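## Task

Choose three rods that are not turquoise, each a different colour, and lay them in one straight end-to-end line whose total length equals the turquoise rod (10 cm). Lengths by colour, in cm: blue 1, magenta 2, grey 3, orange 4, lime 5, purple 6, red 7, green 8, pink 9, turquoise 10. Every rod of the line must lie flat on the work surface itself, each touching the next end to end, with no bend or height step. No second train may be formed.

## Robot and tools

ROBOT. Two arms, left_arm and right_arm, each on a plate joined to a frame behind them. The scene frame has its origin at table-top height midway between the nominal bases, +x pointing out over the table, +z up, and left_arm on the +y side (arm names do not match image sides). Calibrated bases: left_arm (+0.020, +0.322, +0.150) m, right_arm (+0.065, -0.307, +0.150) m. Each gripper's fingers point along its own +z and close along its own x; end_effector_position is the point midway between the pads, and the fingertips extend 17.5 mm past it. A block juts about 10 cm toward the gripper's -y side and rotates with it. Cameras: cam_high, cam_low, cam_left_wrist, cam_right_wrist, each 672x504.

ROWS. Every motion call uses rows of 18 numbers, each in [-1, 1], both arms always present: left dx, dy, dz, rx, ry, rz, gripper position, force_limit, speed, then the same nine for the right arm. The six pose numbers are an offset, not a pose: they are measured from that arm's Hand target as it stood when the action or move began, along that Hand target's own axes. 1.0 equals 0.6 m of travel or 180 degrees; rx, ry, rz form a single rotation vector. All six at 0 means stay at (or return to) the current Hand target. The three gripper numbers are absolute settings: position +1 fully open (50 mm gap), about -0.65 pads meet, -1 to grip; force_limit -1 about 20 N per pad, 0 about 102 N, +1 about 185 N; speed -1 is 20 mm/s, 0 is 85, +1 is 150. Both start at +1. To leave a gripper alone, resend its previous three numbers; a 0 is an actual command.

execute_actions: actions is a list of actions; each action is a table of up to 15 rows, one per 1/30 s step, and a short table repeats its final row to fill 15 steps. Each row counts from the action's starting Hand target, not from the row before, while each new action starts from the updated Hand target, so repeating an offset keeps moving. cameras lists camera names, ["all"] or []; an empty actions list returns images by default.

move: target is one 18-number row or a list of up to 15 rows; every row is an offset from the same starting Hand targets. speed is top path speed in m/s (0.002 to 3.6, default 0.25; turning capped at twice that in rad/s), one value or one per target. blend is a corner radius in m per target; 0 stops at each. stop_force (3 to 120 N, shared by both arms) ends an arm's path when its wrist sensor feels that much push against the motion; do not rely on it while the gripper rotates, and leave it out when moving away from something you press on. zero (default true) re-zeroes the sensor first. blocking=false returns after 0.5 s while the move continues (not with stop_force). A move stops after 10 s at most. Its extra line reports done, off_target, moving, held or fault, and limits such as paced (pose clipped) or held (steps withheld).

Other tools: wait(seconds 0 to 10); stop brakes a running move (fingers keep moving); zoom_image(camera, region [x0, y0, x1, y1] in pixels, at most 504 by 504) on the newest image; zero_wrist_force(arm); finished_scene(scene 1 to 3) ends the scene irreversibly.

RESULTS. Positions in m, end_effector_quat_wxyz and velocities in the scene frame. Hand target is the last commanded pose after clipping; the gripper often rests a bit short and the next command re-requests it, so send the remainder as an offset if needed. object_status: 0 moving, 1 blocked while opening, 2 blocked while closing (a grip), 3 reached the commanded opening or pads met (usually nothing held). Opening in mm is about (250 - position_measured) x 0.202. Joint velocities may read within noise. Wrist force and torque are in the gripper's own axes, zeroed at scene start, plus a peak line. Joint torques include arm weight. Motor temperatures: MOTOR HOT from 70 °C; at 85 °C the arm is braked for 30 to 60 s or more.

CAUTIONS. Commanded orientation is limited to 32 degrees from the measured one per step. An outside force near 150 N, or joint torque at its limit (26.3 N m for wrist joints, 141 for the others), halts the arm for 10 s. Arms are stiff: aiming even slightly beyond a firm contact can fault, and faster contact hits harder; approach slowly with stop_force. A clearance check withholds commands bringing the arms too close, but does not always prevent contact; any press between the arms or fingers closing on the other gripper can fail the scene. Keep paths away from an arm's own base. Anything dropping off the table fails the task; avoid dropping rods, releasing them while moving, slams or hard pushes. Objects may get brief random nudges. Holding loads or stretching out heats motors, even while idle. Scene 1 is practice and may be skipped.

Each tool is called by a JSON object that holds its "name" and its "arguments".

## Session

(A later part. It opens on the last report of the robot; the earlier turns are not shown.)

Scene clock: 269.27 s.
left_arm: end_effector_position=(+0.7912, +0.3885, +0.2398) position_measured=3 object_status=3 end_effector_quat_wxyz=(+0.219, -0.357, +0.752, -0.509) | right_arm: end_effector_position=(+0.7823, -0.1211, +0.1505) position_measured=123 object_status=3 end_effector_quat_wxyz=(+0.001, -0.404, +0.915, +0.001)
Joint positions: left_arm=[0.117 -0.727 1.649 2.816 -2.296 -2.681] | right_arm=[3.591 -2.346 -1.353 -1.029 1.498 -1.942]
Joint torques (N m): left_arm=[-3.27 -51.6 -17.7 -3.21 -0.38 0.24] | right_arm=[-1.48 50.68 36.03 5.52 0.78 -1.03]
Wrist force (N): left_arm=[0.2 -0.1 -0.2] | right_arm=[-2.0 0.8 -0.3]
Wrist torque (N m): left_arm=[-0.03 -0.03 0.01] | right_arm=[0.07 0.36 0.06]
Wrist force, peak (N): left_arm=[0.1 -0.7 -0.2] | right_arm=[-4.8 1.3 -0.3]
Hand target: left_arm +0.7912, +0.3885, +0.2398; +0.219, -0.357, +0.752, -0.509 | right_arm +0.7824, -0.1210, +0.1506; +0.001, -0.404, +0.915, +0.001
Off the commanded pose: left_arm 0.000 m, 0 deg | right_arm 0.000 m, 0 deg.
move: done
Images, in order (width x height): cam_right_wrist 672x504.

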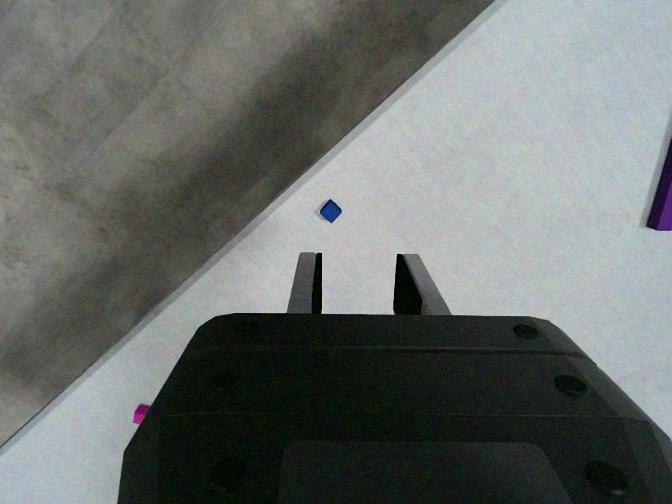

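{"name": "move", "arguments": {"target": [0,0,0,0,0,0,1,1,1,-0.0075,0.0222,0.151,0,0,-0.2694,0.2,-1,-1], "speed": 0.15, "cameras": ["cam_right_wrist"]}}

{"name": "zoom_image", "arguments": {"camera": "cam_right_wrist", "region": [290, 180, 430, 320]}}

Scene clock: 284.83 s.
left_arm: end_effector_position=(+0.7912, +0.3885, +0.2398) position_measured=3 object_status=3 end_effector_quat_wxyz=(+0.219, -0.357, +0.752, -0.509) | right_arm: end_effector_position=(+0.7757, -0.1085, +0.0599) position_measured=123 object_status=3 end_effector_quat_wxyz=(-0.001, +0.744, -0.668, -0.001)
Joint positions: left_arm=[0.117 -0.727 1.649 2.816 -2.296 -2.681] | right_arm=[3.601 -2.471 -1.395 -0.864 1.498 -2.778]
Joint torques (N m): left_arm=[-3.74 -52.49 -17.89 -3.39 -0.15 0.12] | right_arm=[5.49 67.52 14.79 0.53 0.95 -1.24]
Wrist force (N): left_arm=[0.0 -0.3 0.0] | right_arm=[-2.0 1.0 -0.2]
Wrist torque (N m): left_arm=[-0.05 0.01 0.00] | right_arm=[0.10 0.34 -0.05]
Wrist force, peak (N): left_arm=[-0.1 -0.3 -0.6] | right_arm=[-2.4 0.6 -0.3]
Hand target: left_arm +0.7912, +0.3885, +0.2398; +0.219, -0.357, +0.752, -0.509 | right_arm +0.7757, -0.1085, +0.0600; -0.001, +0.744, -0.668, -0.001
Off the commanded pose: left_arm 0.000 m, 0 deg | right_arm 0.000 m, 0 deg.
move: done
Images, in order (width x height): cam_right_wrist 672x504.

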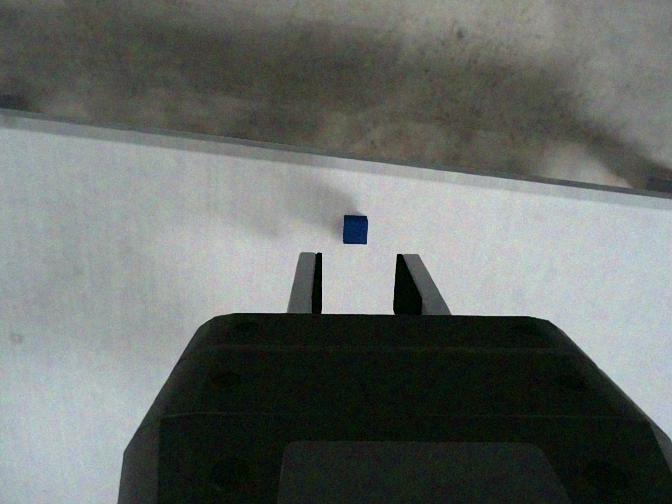

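Scaled by 3.600.

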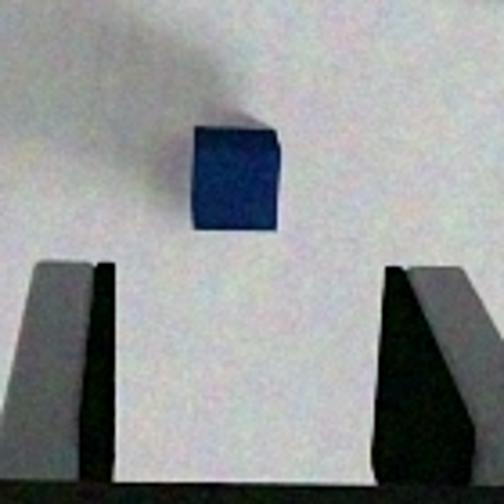

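{"name": "move", "arguments": {"target": [0,0,0,0,0,0,1,1,1,0,0,0.0653,0,0,0,0.2,-1,-1], "speed": 0.05}}

{"name": "move", "arguments": {"target": [0,0,0,0,0,0,1,1,1,0,0,0,0,0,0,-1,-1,-1], "speed": 0.05, "cameras": ["cam_right_wrist"]}}

{"name": "zoom_image", "arguments": {"camera": "cam_right_wrist", "region": [290, 180, 430, 320]}}

Scene clock: 291.87 s.
left_arm: end_effector_position=(+0.7912, +0.3885, +0.2398) position_measured=3 object_status=3 end_effector_quat_wxyz=(+0.219, -0.357, +0.752, -0.509) | right_arm: end_effector_position=(+0.7758, -0.1084, +0.0207) position_measured=123 object_status=3 end_effector_quat_wxyz=(-0.001, +0.744, -0.668, +0.000) end_effector_velocity=(+0.000, +0.000, +0.004) end_effector_angular_velocity=(+0.000, +0.000, +0.000)
Joint positions: left_arm=[0.117 -0.727 1.649 2.816 -2.296 -2.681] | right_arm=[3.597 -2.535 -1.391 -0.803 1.498 -2.782]
Joint velocities: left_arm=[within noise] | right_arm=[0 0.005 0.001 -0.005 0 0]
Joint torques (N m): left_arm=[-4.27 -51.88 -17.72 -3.37 -0.18 0.23] | right_arm=[-0.93 68.58 30.11 0.37 -1.26 -1.14]
Wrist force (N): left_arm=[0.1 -0.2 -0.2] | right_arm=[-1.9 0.5 -0.1]
Wrist torque (N m): left_arm=[-0.03 -0.01 0.00] | right_arm=[0.02 0.33 0.07]
Wrist force, peak (N): left_arm=[0.1 -0.5 -0.1] | right_arm=[-2.1 0.7 -1.4]
Hand target: left_arm +0.7912, +0.3885, +0.2398; +0.219, -0.357, +0.752, -0.509 | right_arm +0.7757, -0.1084, +0.0208; -0.001, +0.744, -0.668, -0.001
Off the commanded pose: left_arm 0.000 m, 0 deg | right_arm 0.000 m, 0 deg.
move: done

Scene clock: 292.90 s.
left_arm: end_effector_position=(+0.7912, +0.3885, +0.2398) position_measured=3 object_status=3 end_effector_quat_wxyz=(+0.219, -0.357, +0.752, -0.509) | right_arm: end_effector_position=(+0.7758, -0.1084, +0.0208) position_measured=203 object_status=2 end_effector_quat_wxyz=(-0.001, +0.744, -0.668, -0.001)
Joint positions: left_arm=[0.117 -0.727 1.649 2.816 -2.296 -2.681] | right_arm=[3.597 -2.534 -1.391 -0.804 1.498 -2.782]
Joint torques (N m): left_arm=[-3.09 -52 -16.87 -3.22 -0.22 0.05] | right_arm=[11.36 67.08 8.04 0.52 -1.39 1.17]
Wrist force (N): left_arm=[0.0 -0.4 -0.2] | right_arm=[-2.3 0.7 -0.3]
Wrist torque (N m): left_arm=[-0.07 0.00 0.00] | right_arm=[0.05 0.39 0.07]
Wrist force, peak (N): left_arm=[-0.1 -0.6 -0.1] | right_arm=[-2.3 0.7 -0.3]
Hand target: left_arm +0.7912, +0.3885, +0.2398; +0.219, -0.357, +0.752, -0.509 | right_arm +0.7757, -0.1084, +0.0208; -0.001, +0.744, -0.668, -0.001
Off the commanded pose: left_arm 0.000 m, 0 deg | right_arm 0.000 m, 0 deg.
move: done
Images, in order (width x height): cam_right_wrist 672x504.

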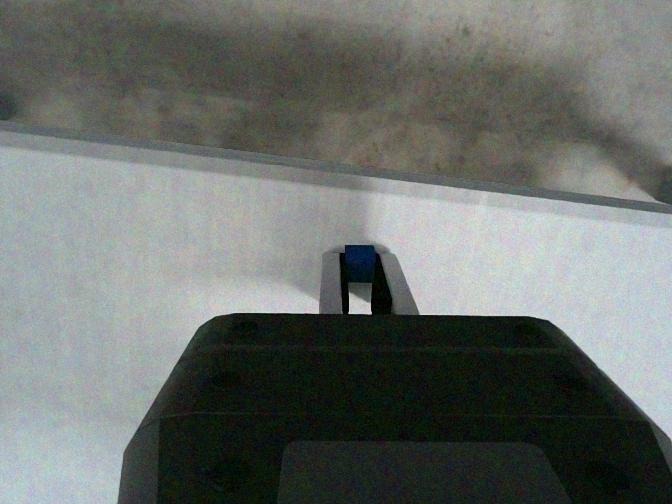

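Scaled by 3.600.

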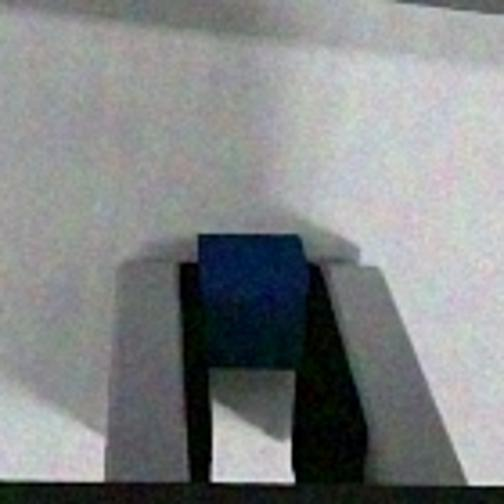

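{"name": "move", "arguments": {"target": [[0,0,0,0,0,0,1,1,1,0,0,-0.1667,0,0,0,-1,-1,-1],[0,0,0,0,0,0,1,1,1,0.2091,0.2873,-0.1667,0,0,0.2696,-1,-1,-1],[0,0,0,0,0,0,1,1,1,0.2091,0.2873,-0.0487,0,0,0.2696,-1,-1,-1]], "speed": [0.15,0.3,0.15], "blend": [0.04,0.02,0], "cameras": ["cam_right_wrist"]}}

{"name": "zoom_image", "arguments": {"camera": "cam_right_wrist", "region": [250, 80, 502, 269]}}

Scene clock: 306.97 s.
left_arm: end_effector_position=(+0.7912, +0.3885, +0.2398) position_measured=3 object_status=3 end_effector_quat_wxyz=(+0.219, -0.357, +0.752, -0.509) | right_arm: end_effector_position=(+0.6177, -0.2517, +0.0496) position_measured=203 object_status=2 end_effector_quat_wxyz=(+0.001, -0.404, +0.915, +0.001)
Joint positions: left_arm=[0.117 -0.727 1.649 2.816 -2.296 -2.681] | right_arm=[3.494 -2.195 -2.012 -0.515 1.496 -2.039]
Joint torques (N m): left_arm=[-3.94 -52.03 -16.66 -3.39 -0.14 0.09] | right_arm=[11.69 34.08 27.7 3.04 -1.66 1.19]
Wrist force (N): left_arm=[-0.1 -0.2 0.0] | right_arm=[-2.3 0.7 -0.6]
Wrist torque (N m): left_arm=[-0.03 0.01 0.01] | right_arm=[0.04 0.41 0.05]
Wrist force, peak (N): left_arm=[-0.1 -0.5 0.1] | right_arm=[-2.0 0.8 2.6]
Hand target: left_arm +0.7912, +0.3885, +0.2398; +0.219, -0.357, +0.752, -0.509 | right_arm +0.6177, -0.2516, +0.0495; +0.001, -0.404, +0.915, +0.001
Off the commanded pose: left_arm 0.000 m, 0 deg | right_arm 0.000 m, 0 deg.
move: done
Images, in order (width x height): cam_right_wrist 672x504.

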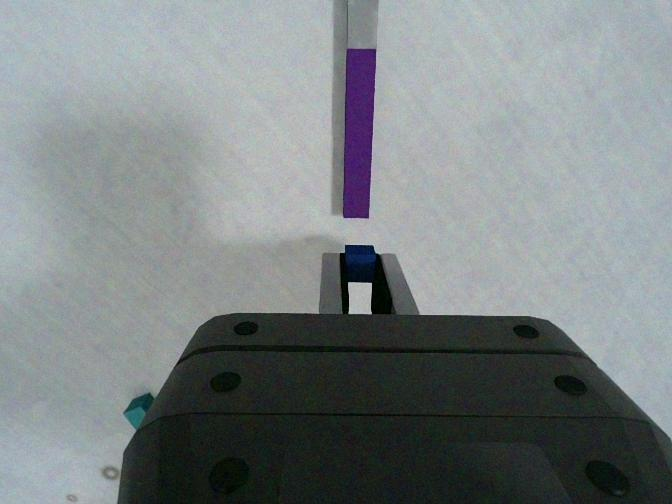

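Scaled by 2.000.

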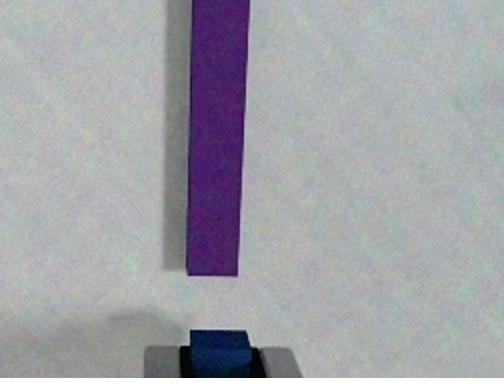

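{"name": "move", "arguments": {"target": [[0,0,0,0,0,0,1,1,1,0,0,0.0477,0,0,0,-1,-1,-1],[0,0,0,0,0,0,1,1,1,0,-0.0117,0.0477,0,0,0,-1,-1,-1]], "speed": [0.05,0.02], "cameras": ["cam_right_wrist"]}}

{"name": "zoom_image", "arguments": {"camera": "cam_right_wrist", "region": [290, 180, 430, 320]}}

Scene clock: 313.17 s.
left_arm: end_effector_position=(+0.7912, +0.3885, +0.2398) position_measured=3 object_status=3 end_effector_quat_wxyz=(+0.219, -0.357, +0.752, -0.509) | right_arm: end_effector_position=(+0.6231, -0.2564, +0.0209) position_measured=203 object_status=2 end_effector_quat_wxyz=(+0.001, -0.404, +0.915, +0.001)
Joint positions: left_arm=[0.117 -0.727 1.649 2.816 -2.296 -2.681] | right_arm=[3.479 -2.267 -1.995 -0.46 1.496 -2.054]
Joint torques (N m): left_arm=[-3.31 -52.87 -17.74 -3.32 -0.11 0.1] | right_arm=[11.88 43.89 2.46 3.1 -1.48 1.28]
Wrist force (N): left_arm=[-0.2 -0.1 0.0] | right_arm=[-2.1 0.7 -0.3]
Wrist torque (N m): left_arm=[-0.03 0.02 0.00] | right_arm=[0.05 0.38 0.06]
Wrist force, peak (N): left_arm=[-0.3 -0.4 0.1] | right_arm=[-1.0 1.7 -6.6]
Hand target: left_arm +0.7912, +0.3885, +0.2398; +0.219, -0.357, +0.752, -0.509 | right_arm +0.6229, -0.2563, +0.0209; +0.001, -0.404, +0.915, +0.001
Off the commanded pose: left_arm 0.000 m, 0 deg | right_arm 0.000 m, 0 deg.
move: done
Images, in order (width x height): cam_right_wrist 672x504.

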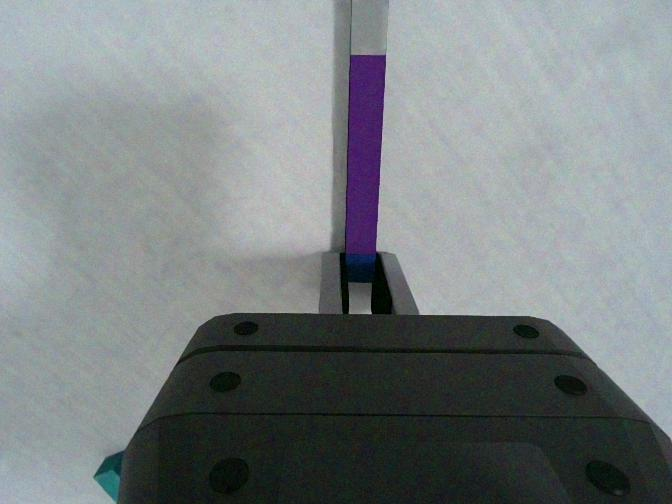

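Scaled by 3.600.

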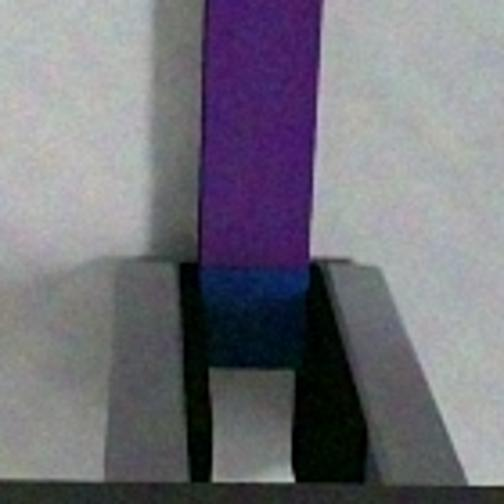

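{"name": "move", "arguments": {"target": [[0,0,0,0,0,0,1,1,1,0,0,0,0,0,0,0.2,-1,-1],[0,0,0,0,0,0,1,1,1,0,0,-0.2,0,0,0,0.2,-1,-1]], "speed": 0.15, "cameras": ["cam_right_wrist"]}}

{"name": "zoom_image", "arguments": {"camera": "cam_right_wrist", "region": [270, 60, 450, 240]}}

Scene clock: 319.77 s.
left_arm: end_effector_position=(+0.7912, +0.3885, +0.2398) position_measured=3 object_status=3 end_effector_quat_wxyz=(+0.219, -0.357, +0.752, -0.509) | right_arm: end_effector_position=(+0.6229, -0.2565, +0.1409) position_measured=123 object_status=3 end_effector_quat_wxyz=(+0.001, -0.404, +0.915, +0.001)
Joint positions: left_arm=[0.117 -0.727 1.649 2.816 -2.296 -2.681] | right_arm=[3.496 -2.009 -1.972 -0.741 1.496 -2.037]
Joint torques (N m): left_arm=[-3.36 -53.13 -17.06 -3.25 -0.02 0.1] | right_arm=[-6.12 46.4 7.08 3.15 0.83 -1.55]
Wrist force (N): left_arm=[0.1 -0.3 0.1] | right_arm=[-2.2 0.8 -0.2]
Wrist torque (N m): left_arm=[-0.05 -0.01 0.00] | right_arm=[0.05 0.38 -0.04]
Wrist force, peak (N): left_arm=[0.0 -0.5 -0.2] | right_arm=[-2.3 0.6 -2.8]
Hand target: left_arm +0.7912, +0.3885, +0.2398; +0.219, -0.357, +0.752, -0.509 | right_arm +0.6228, -0.2566, +0.1409; +0.001, -0.404, +0.915, +0.001
Off the commanded pose: left_arm 0.000 m, 0 deg | right_arm 0.000 m, 0 deg.
move: done
Images, in order (width x height): cam_right_wrist 672x504.

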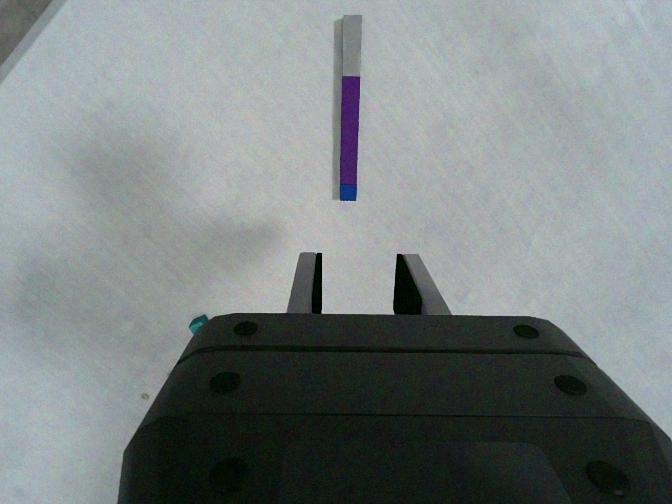

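Scaled by 2.800.

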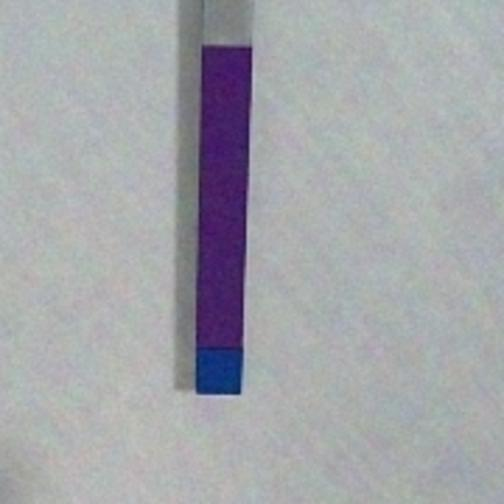

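{"name": "move", "arguments": {"target": [0.4032,-0.0277,0.2733,-0.3737,-0.0138,0,1,1,1,0,0,-0.1,0,0,0,0.2,-1,-1], "speed": 0.2, "cameras": ["all"]}}

Scene clock: 367.87 s.
left_arm: end_effector_position=(+0.7527, +0.1012, +0.1999) position_measured=3 object_status=3 end_effector_quat_wxyz=(+0.000, -0.428, +0.904, +0.000) | right_arm: end_effector_position=(+0.6228, -0.2567, +0.2010) position_measured=123 object_status=3 end_effector_quat_wxyz=(+0.001, -0.404, +0.915, +0.001)
Joint positions: left_arm=[-0.508 -0.792 1.214 4.314 -1.497 -2.955] | right_arm=[3.504 -1.903 -1.926 -0.894 1.497 -2.029]
Joint torques (N m): left_arm=[-5.13 -51.9 -34.65 -1.13 -2.24 1] | right_arm=[8.31 28.21 15.06 6.19 1.05 0.81]
Wrist force (N): left_arm=[-1.0 -2.4 0.6] | right_arm=[-2.2 0.8 -0.5]
Wrist torque (N m): left_arm=[-0.35 0.11 -0.19] | right_arm=[0.05 0.38 -0.06]
Wrist force, peak (N): left_arm=[-0.1 -4.0 0.9] | right_arm=[-2.6 1.0 -0.2]
Hand target: left_arm +0.7527, +0.1011, +0.2000; +0.000, -0.428, +0.904, +0.000 | right_arm +0.6228, -0.2567, +0.2009; +0.001, -0.404, +0.915, +0.001
Off the commanded pose: left_arm 0.000 m, 0 deg | right_arm 0.000 m, 0 deg.
move: done

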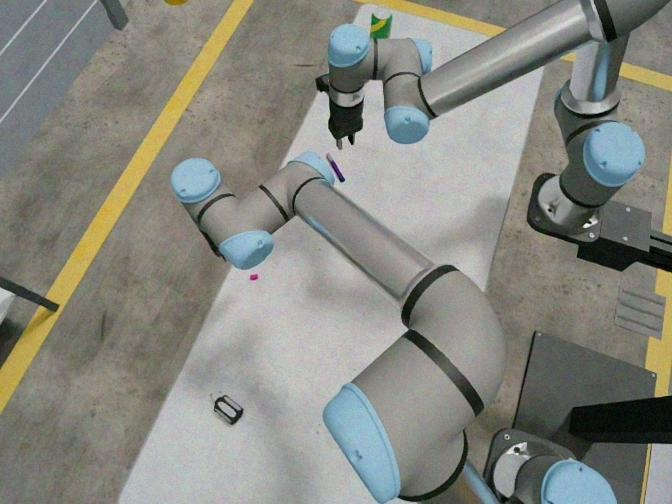

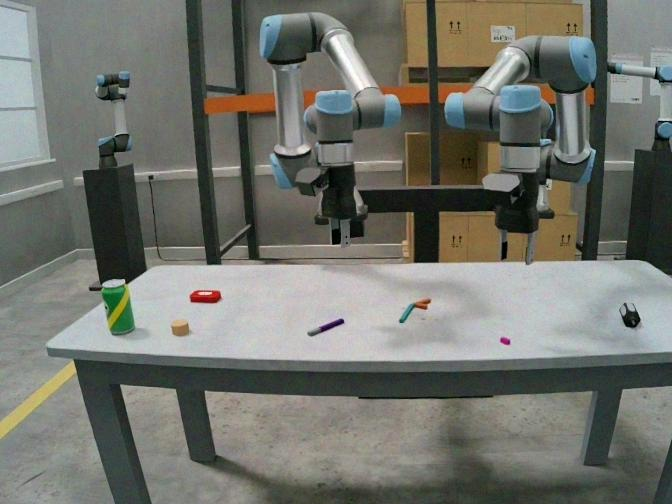

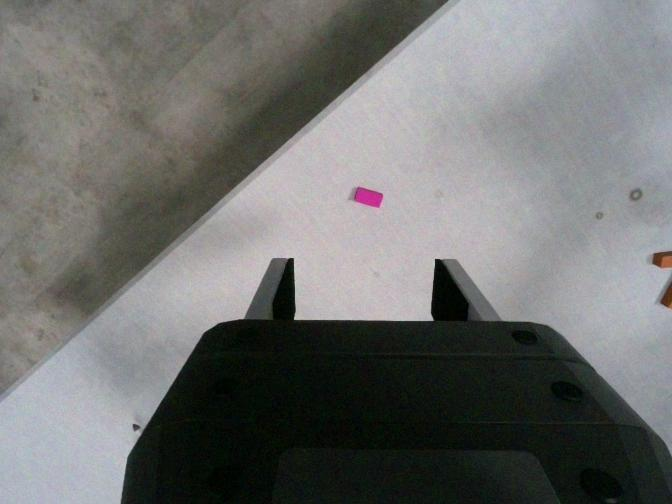

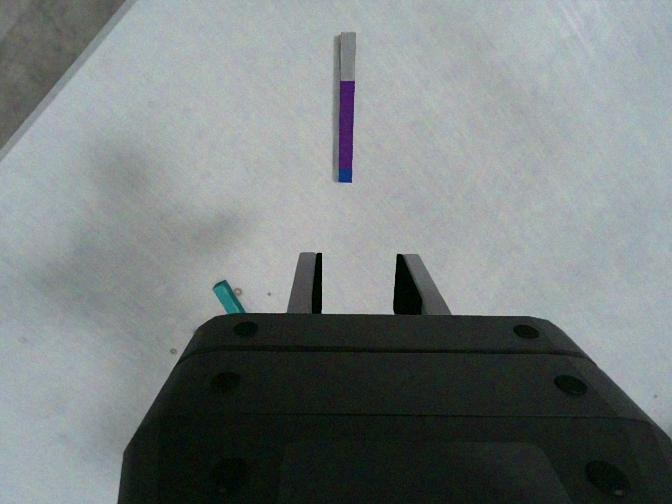

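{"name": "move", "arguments": {"target": [0.0215,0.0067,0.0833,0,0,-0.4222,0.2,-1,-1,0,0,0,0,0,0,0.2,-1,-1], "speed": 0.2, "cameras": ["cam_left_wrist"]}}

{"name": "zoom_image", "arguments": {"camera": "cam_left_wrist", "region": [290, 150, 430, 290]}}

Scene clock: 381.60 s.
left_arm: end_effector_position=(+0.7413, +0.0937, +0.1499) position_measured=123 object_status=3 end_effector_quat_wxyz=(+0.000, +0.894, -0.448, +0.000) | right_arm: end_effector_position=(+0.6228, -0.2567, +0.2009) position_measured=123 object_status=3 end_effector_quat_wxyz=(+0.001, -0.404, +0.915, +0.001)
Joint positions: left_arm=[-0.519 -0.754 1.288 4.203 -1.497 -4.292] | right_arm=[3.504 -1.903 -1.926 -0.894 1.497 -2.029]
Joint torques (N m): left_arm=[-10.1 -59.54 -33.05 -1.07 2.61 -1.44] | right_arm=[-6.05 27.56 9.87 6.06 0.42 -1.19]
Wrist force (N): left_arm=[-1.1 -2.5 0.3] | right_arm=[-2.4 0.9 -0.5]
Wrist torque (N m): left_arm=[-0.37 0.11 -0.19] | right_arm=[0.06 0.41 -0.05]
Wrist force, peak (N): left_arm=[-1.2 -2.7 0.5] | right_arm=[-2.6 0.8 -0.4]
Hand target: left_arm +0.7414, +0.0937, +0.1500; +0.000, +0.894, -0.448, +0.000 | right_arm +0.6228, -0.2567, +0.2009; +0.001, -0.404, +0.915, +0.001
Off the commanded pose: left_arm 0.000 m, 0 deg | right_arm 0.000 m, 0 deg.
move: done
Images, in order (width x height): cam_left_wrist 672x504.

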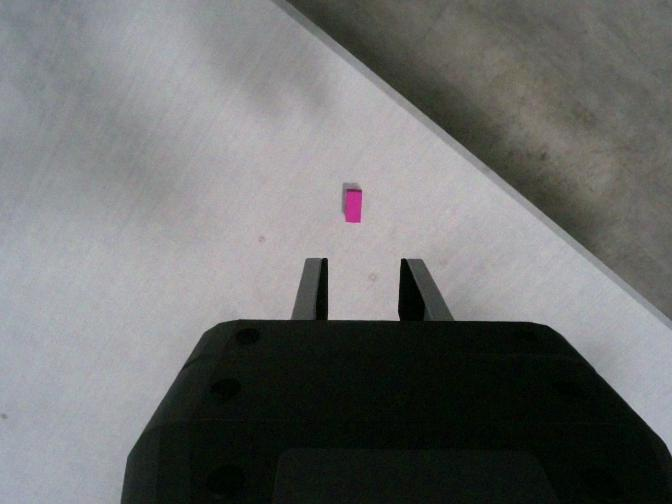

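Scaled by 3.600.

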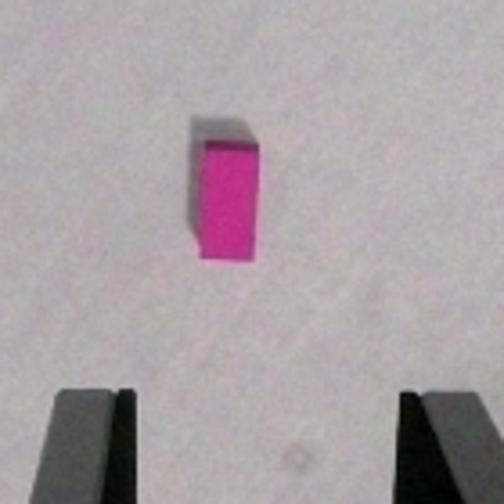

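{"name": "move", "arguments": {"target": [0,0,0.205,0,0,0,0.2,-1,-1,0,0,0,0,0,0,0.2,-1,-1], "speed": 0.15}}

{"name": "move", "arguments": {"target": [0,0,0.0233,0,0,0,0.2,-1,-1,0,0,0,0,0,0,0.2,-1,-1], "speed": 0.004, "stop_force": 4, "cameras": ["cam_left_wrist"]}}

Scene clock: 388.70 s.
left_arm: end_effector_position=(+0.7415, +0.0938, +0.0271) position_measured=123 object_status=3 end_effector_quat_wxyz=(+0.000, +0.894, -0.448, +0.000) | right_arm: end_effector_position=(+0.6228, -0.2567, +0.2009) position_measured=123 object_status=3 end_effector_quat_wxyz=(+0.001, -0.404, +0.915, +0.001)
Joint positions: left_arm=[-0.507 -0.579 1.316 3.999 -1.497 -4.28] | right_arm=[3.504 -1.903 -1.926 -0.894 1.497 -2.029]
Joint torques (N m): left_arm=[-9.8 -50.32 -21.32 -2.77 2.28 -0.69] | right_arm=[-5.6 28.04 9.17 6.12 0.01 -1.14]
Wrist force (N): left_arm=[-1.1 -2.4 0.6] | right_arm=[-2.4 1.0 -0.3]
Wrist torque (N m): left_arm=[-0.34 0.11 -0.19] | right_arm=[0.08 0.41 -0.05]
Wrist force, peak (N): left_arm=[-1.1 -2.1 2.9] | right_arm=[-2.5 1.0 -0.6]
Hand target: left_arm +0.7414, +0.0938, +0.0270; +0.000, +0.894, -0.448, +0.000 | right_arm +0.6228, -0.2567, +0.2009; +0.001, -0.404, +0.915, +0.001
Off the commanded pose: left_arm 0.000 m, 0 deg | right_arm 0.000 m, 0 deg.
move: done

Scene clock: 391.83 s.
left_arm: end_effector_position=(+0.7414, +0.0938, +0.0184) position_measured=123 object_status=3 end_effector_quat_wxyz=(+0.000, +0.894, -0.448, +0.000) | right_arm: end_effector_position=(+0.6228, -0.2567, +0.2009) position_measured=123 object_status=3 end_effector_quat_wxyz=(+0.001, -0.404, +0.915, +0.001)
Joint positions: left_arm=[-0.506 -0.565 1.315 3.986 -1.497 -4.279] | right_arm=[3.504 -1.903 -1.926 -0.894 1.497 -2.029]
Joint torques (N m): left_arm=[0.2 -59.39 -17.83 -0.39 2.42 1.1] | right_arm=[-5.93 28.29 9.68 6.15 -0.37 -1.05]
Wrist force (N): left_arm=[-0.4 -2.7 -5.0] | right_arm=[-2.4 0.8 -0.4]
Wrist torque (N m): left_arm=[-0.30 0.25 -0.18] | right_arm=[0.05 0.41 -0.05]
Wrist force, peak (N): left_arm=[-3.7 0.1 -11.4] | right_arm=[-2.6 0.8 -0.2]
Hand target: left_arm +0.7414, +0.0938, +0.0184; +0.000, +0.894, -0.448, +0.000 (not the last commanded pose) | right_arm +0.6228, -0.2567, +0.2009; +0.001, -0.404, +0.915, +0.001
Off the commanded pose: left_arm 0.005 m, 0 deg | right_arm 0.000 m, 0 deg.
move: contact (left_arm)
Images, in order (width x height): cam_left_wrist 672x504.

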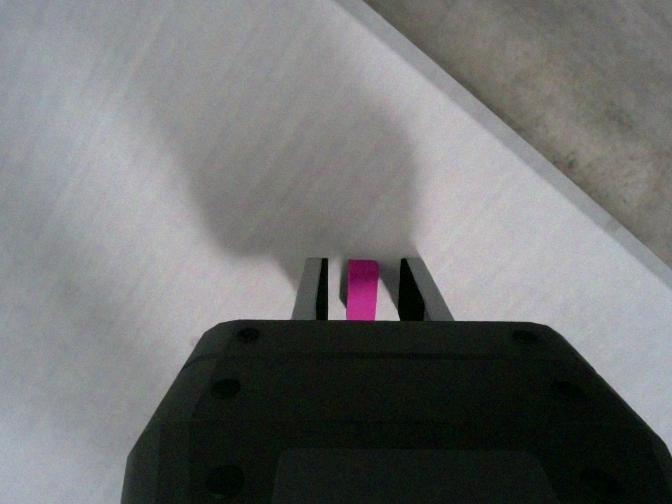

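{"name": "move", "arguments": {"target": [0,0,-0.1,0,0,0,0.2,-1,-1,0,0,0,0,0,0,0.2,-1,-1], "speed": 0.1, "cameras": ["cam_right_wrist"]}}

{"name": "finished_scene", "arguments": {"scene": 1}}

Scene clock: 453.97 s.
left_arm: end_effector_position=(+0.7414, +0.0936, +0.0785) position_measured=123 object_status=3 end_effector_quat_wxyz=(+0.000, +0.894, -0.448, +0.000) | right_arm: end_effector_position=(+0.6228, -0.2567, +0.2009) position_measured=123 object_status=3 end_effector_quat_wxyz=(+0.001, -0.404, +0.915, +0.001)
Joint positions: left_arm=[-0.512 -0.658 1.316 4.078 -1.497 -4.285] | right_arm=[3.504 -1.903 -1.926 -0.894 1.497 -2.029]
Joint torques (N m): left_arm=[-4.37 -46.69 -26.7 -4.45 -2.17 -0.31] | right_arm=[-5.76 28.92 9.54 6.08 -0.69 -0.82]
Wrist force (N): left_arm=[-1.2 -2.5 0.7] | right_arm=[-2.3 0.9 -0.5]
Wrist torque (N m): left_arm=[-0.37 0.12 -0.09] | right_arm=[0.07 0.40 -0.05]
Wrist force, peak (N): left_arm=[-0.3 -2.6 -5.0] | right_arm=[-2.6 0.7 -0.5]
Hand target: left_arm +0.7414, +0.0937, +0.0784; +0.000, +0.894, -0.448, +0.000 | right_arm +0.6228, -0.2567, +0.2009; +0.001, -0.404, +0.915, +0.001
Off the commanded pose: left_arm 0.000 m, 0 deg | right_arm 0.000 m, 0 deg.
move: done
Images, in order (width x height): cam_right_wrist 672x504.

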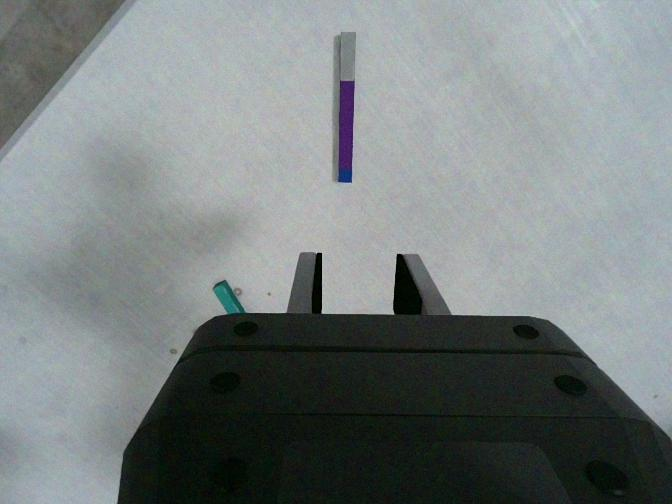

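The scene is finished: the task was done.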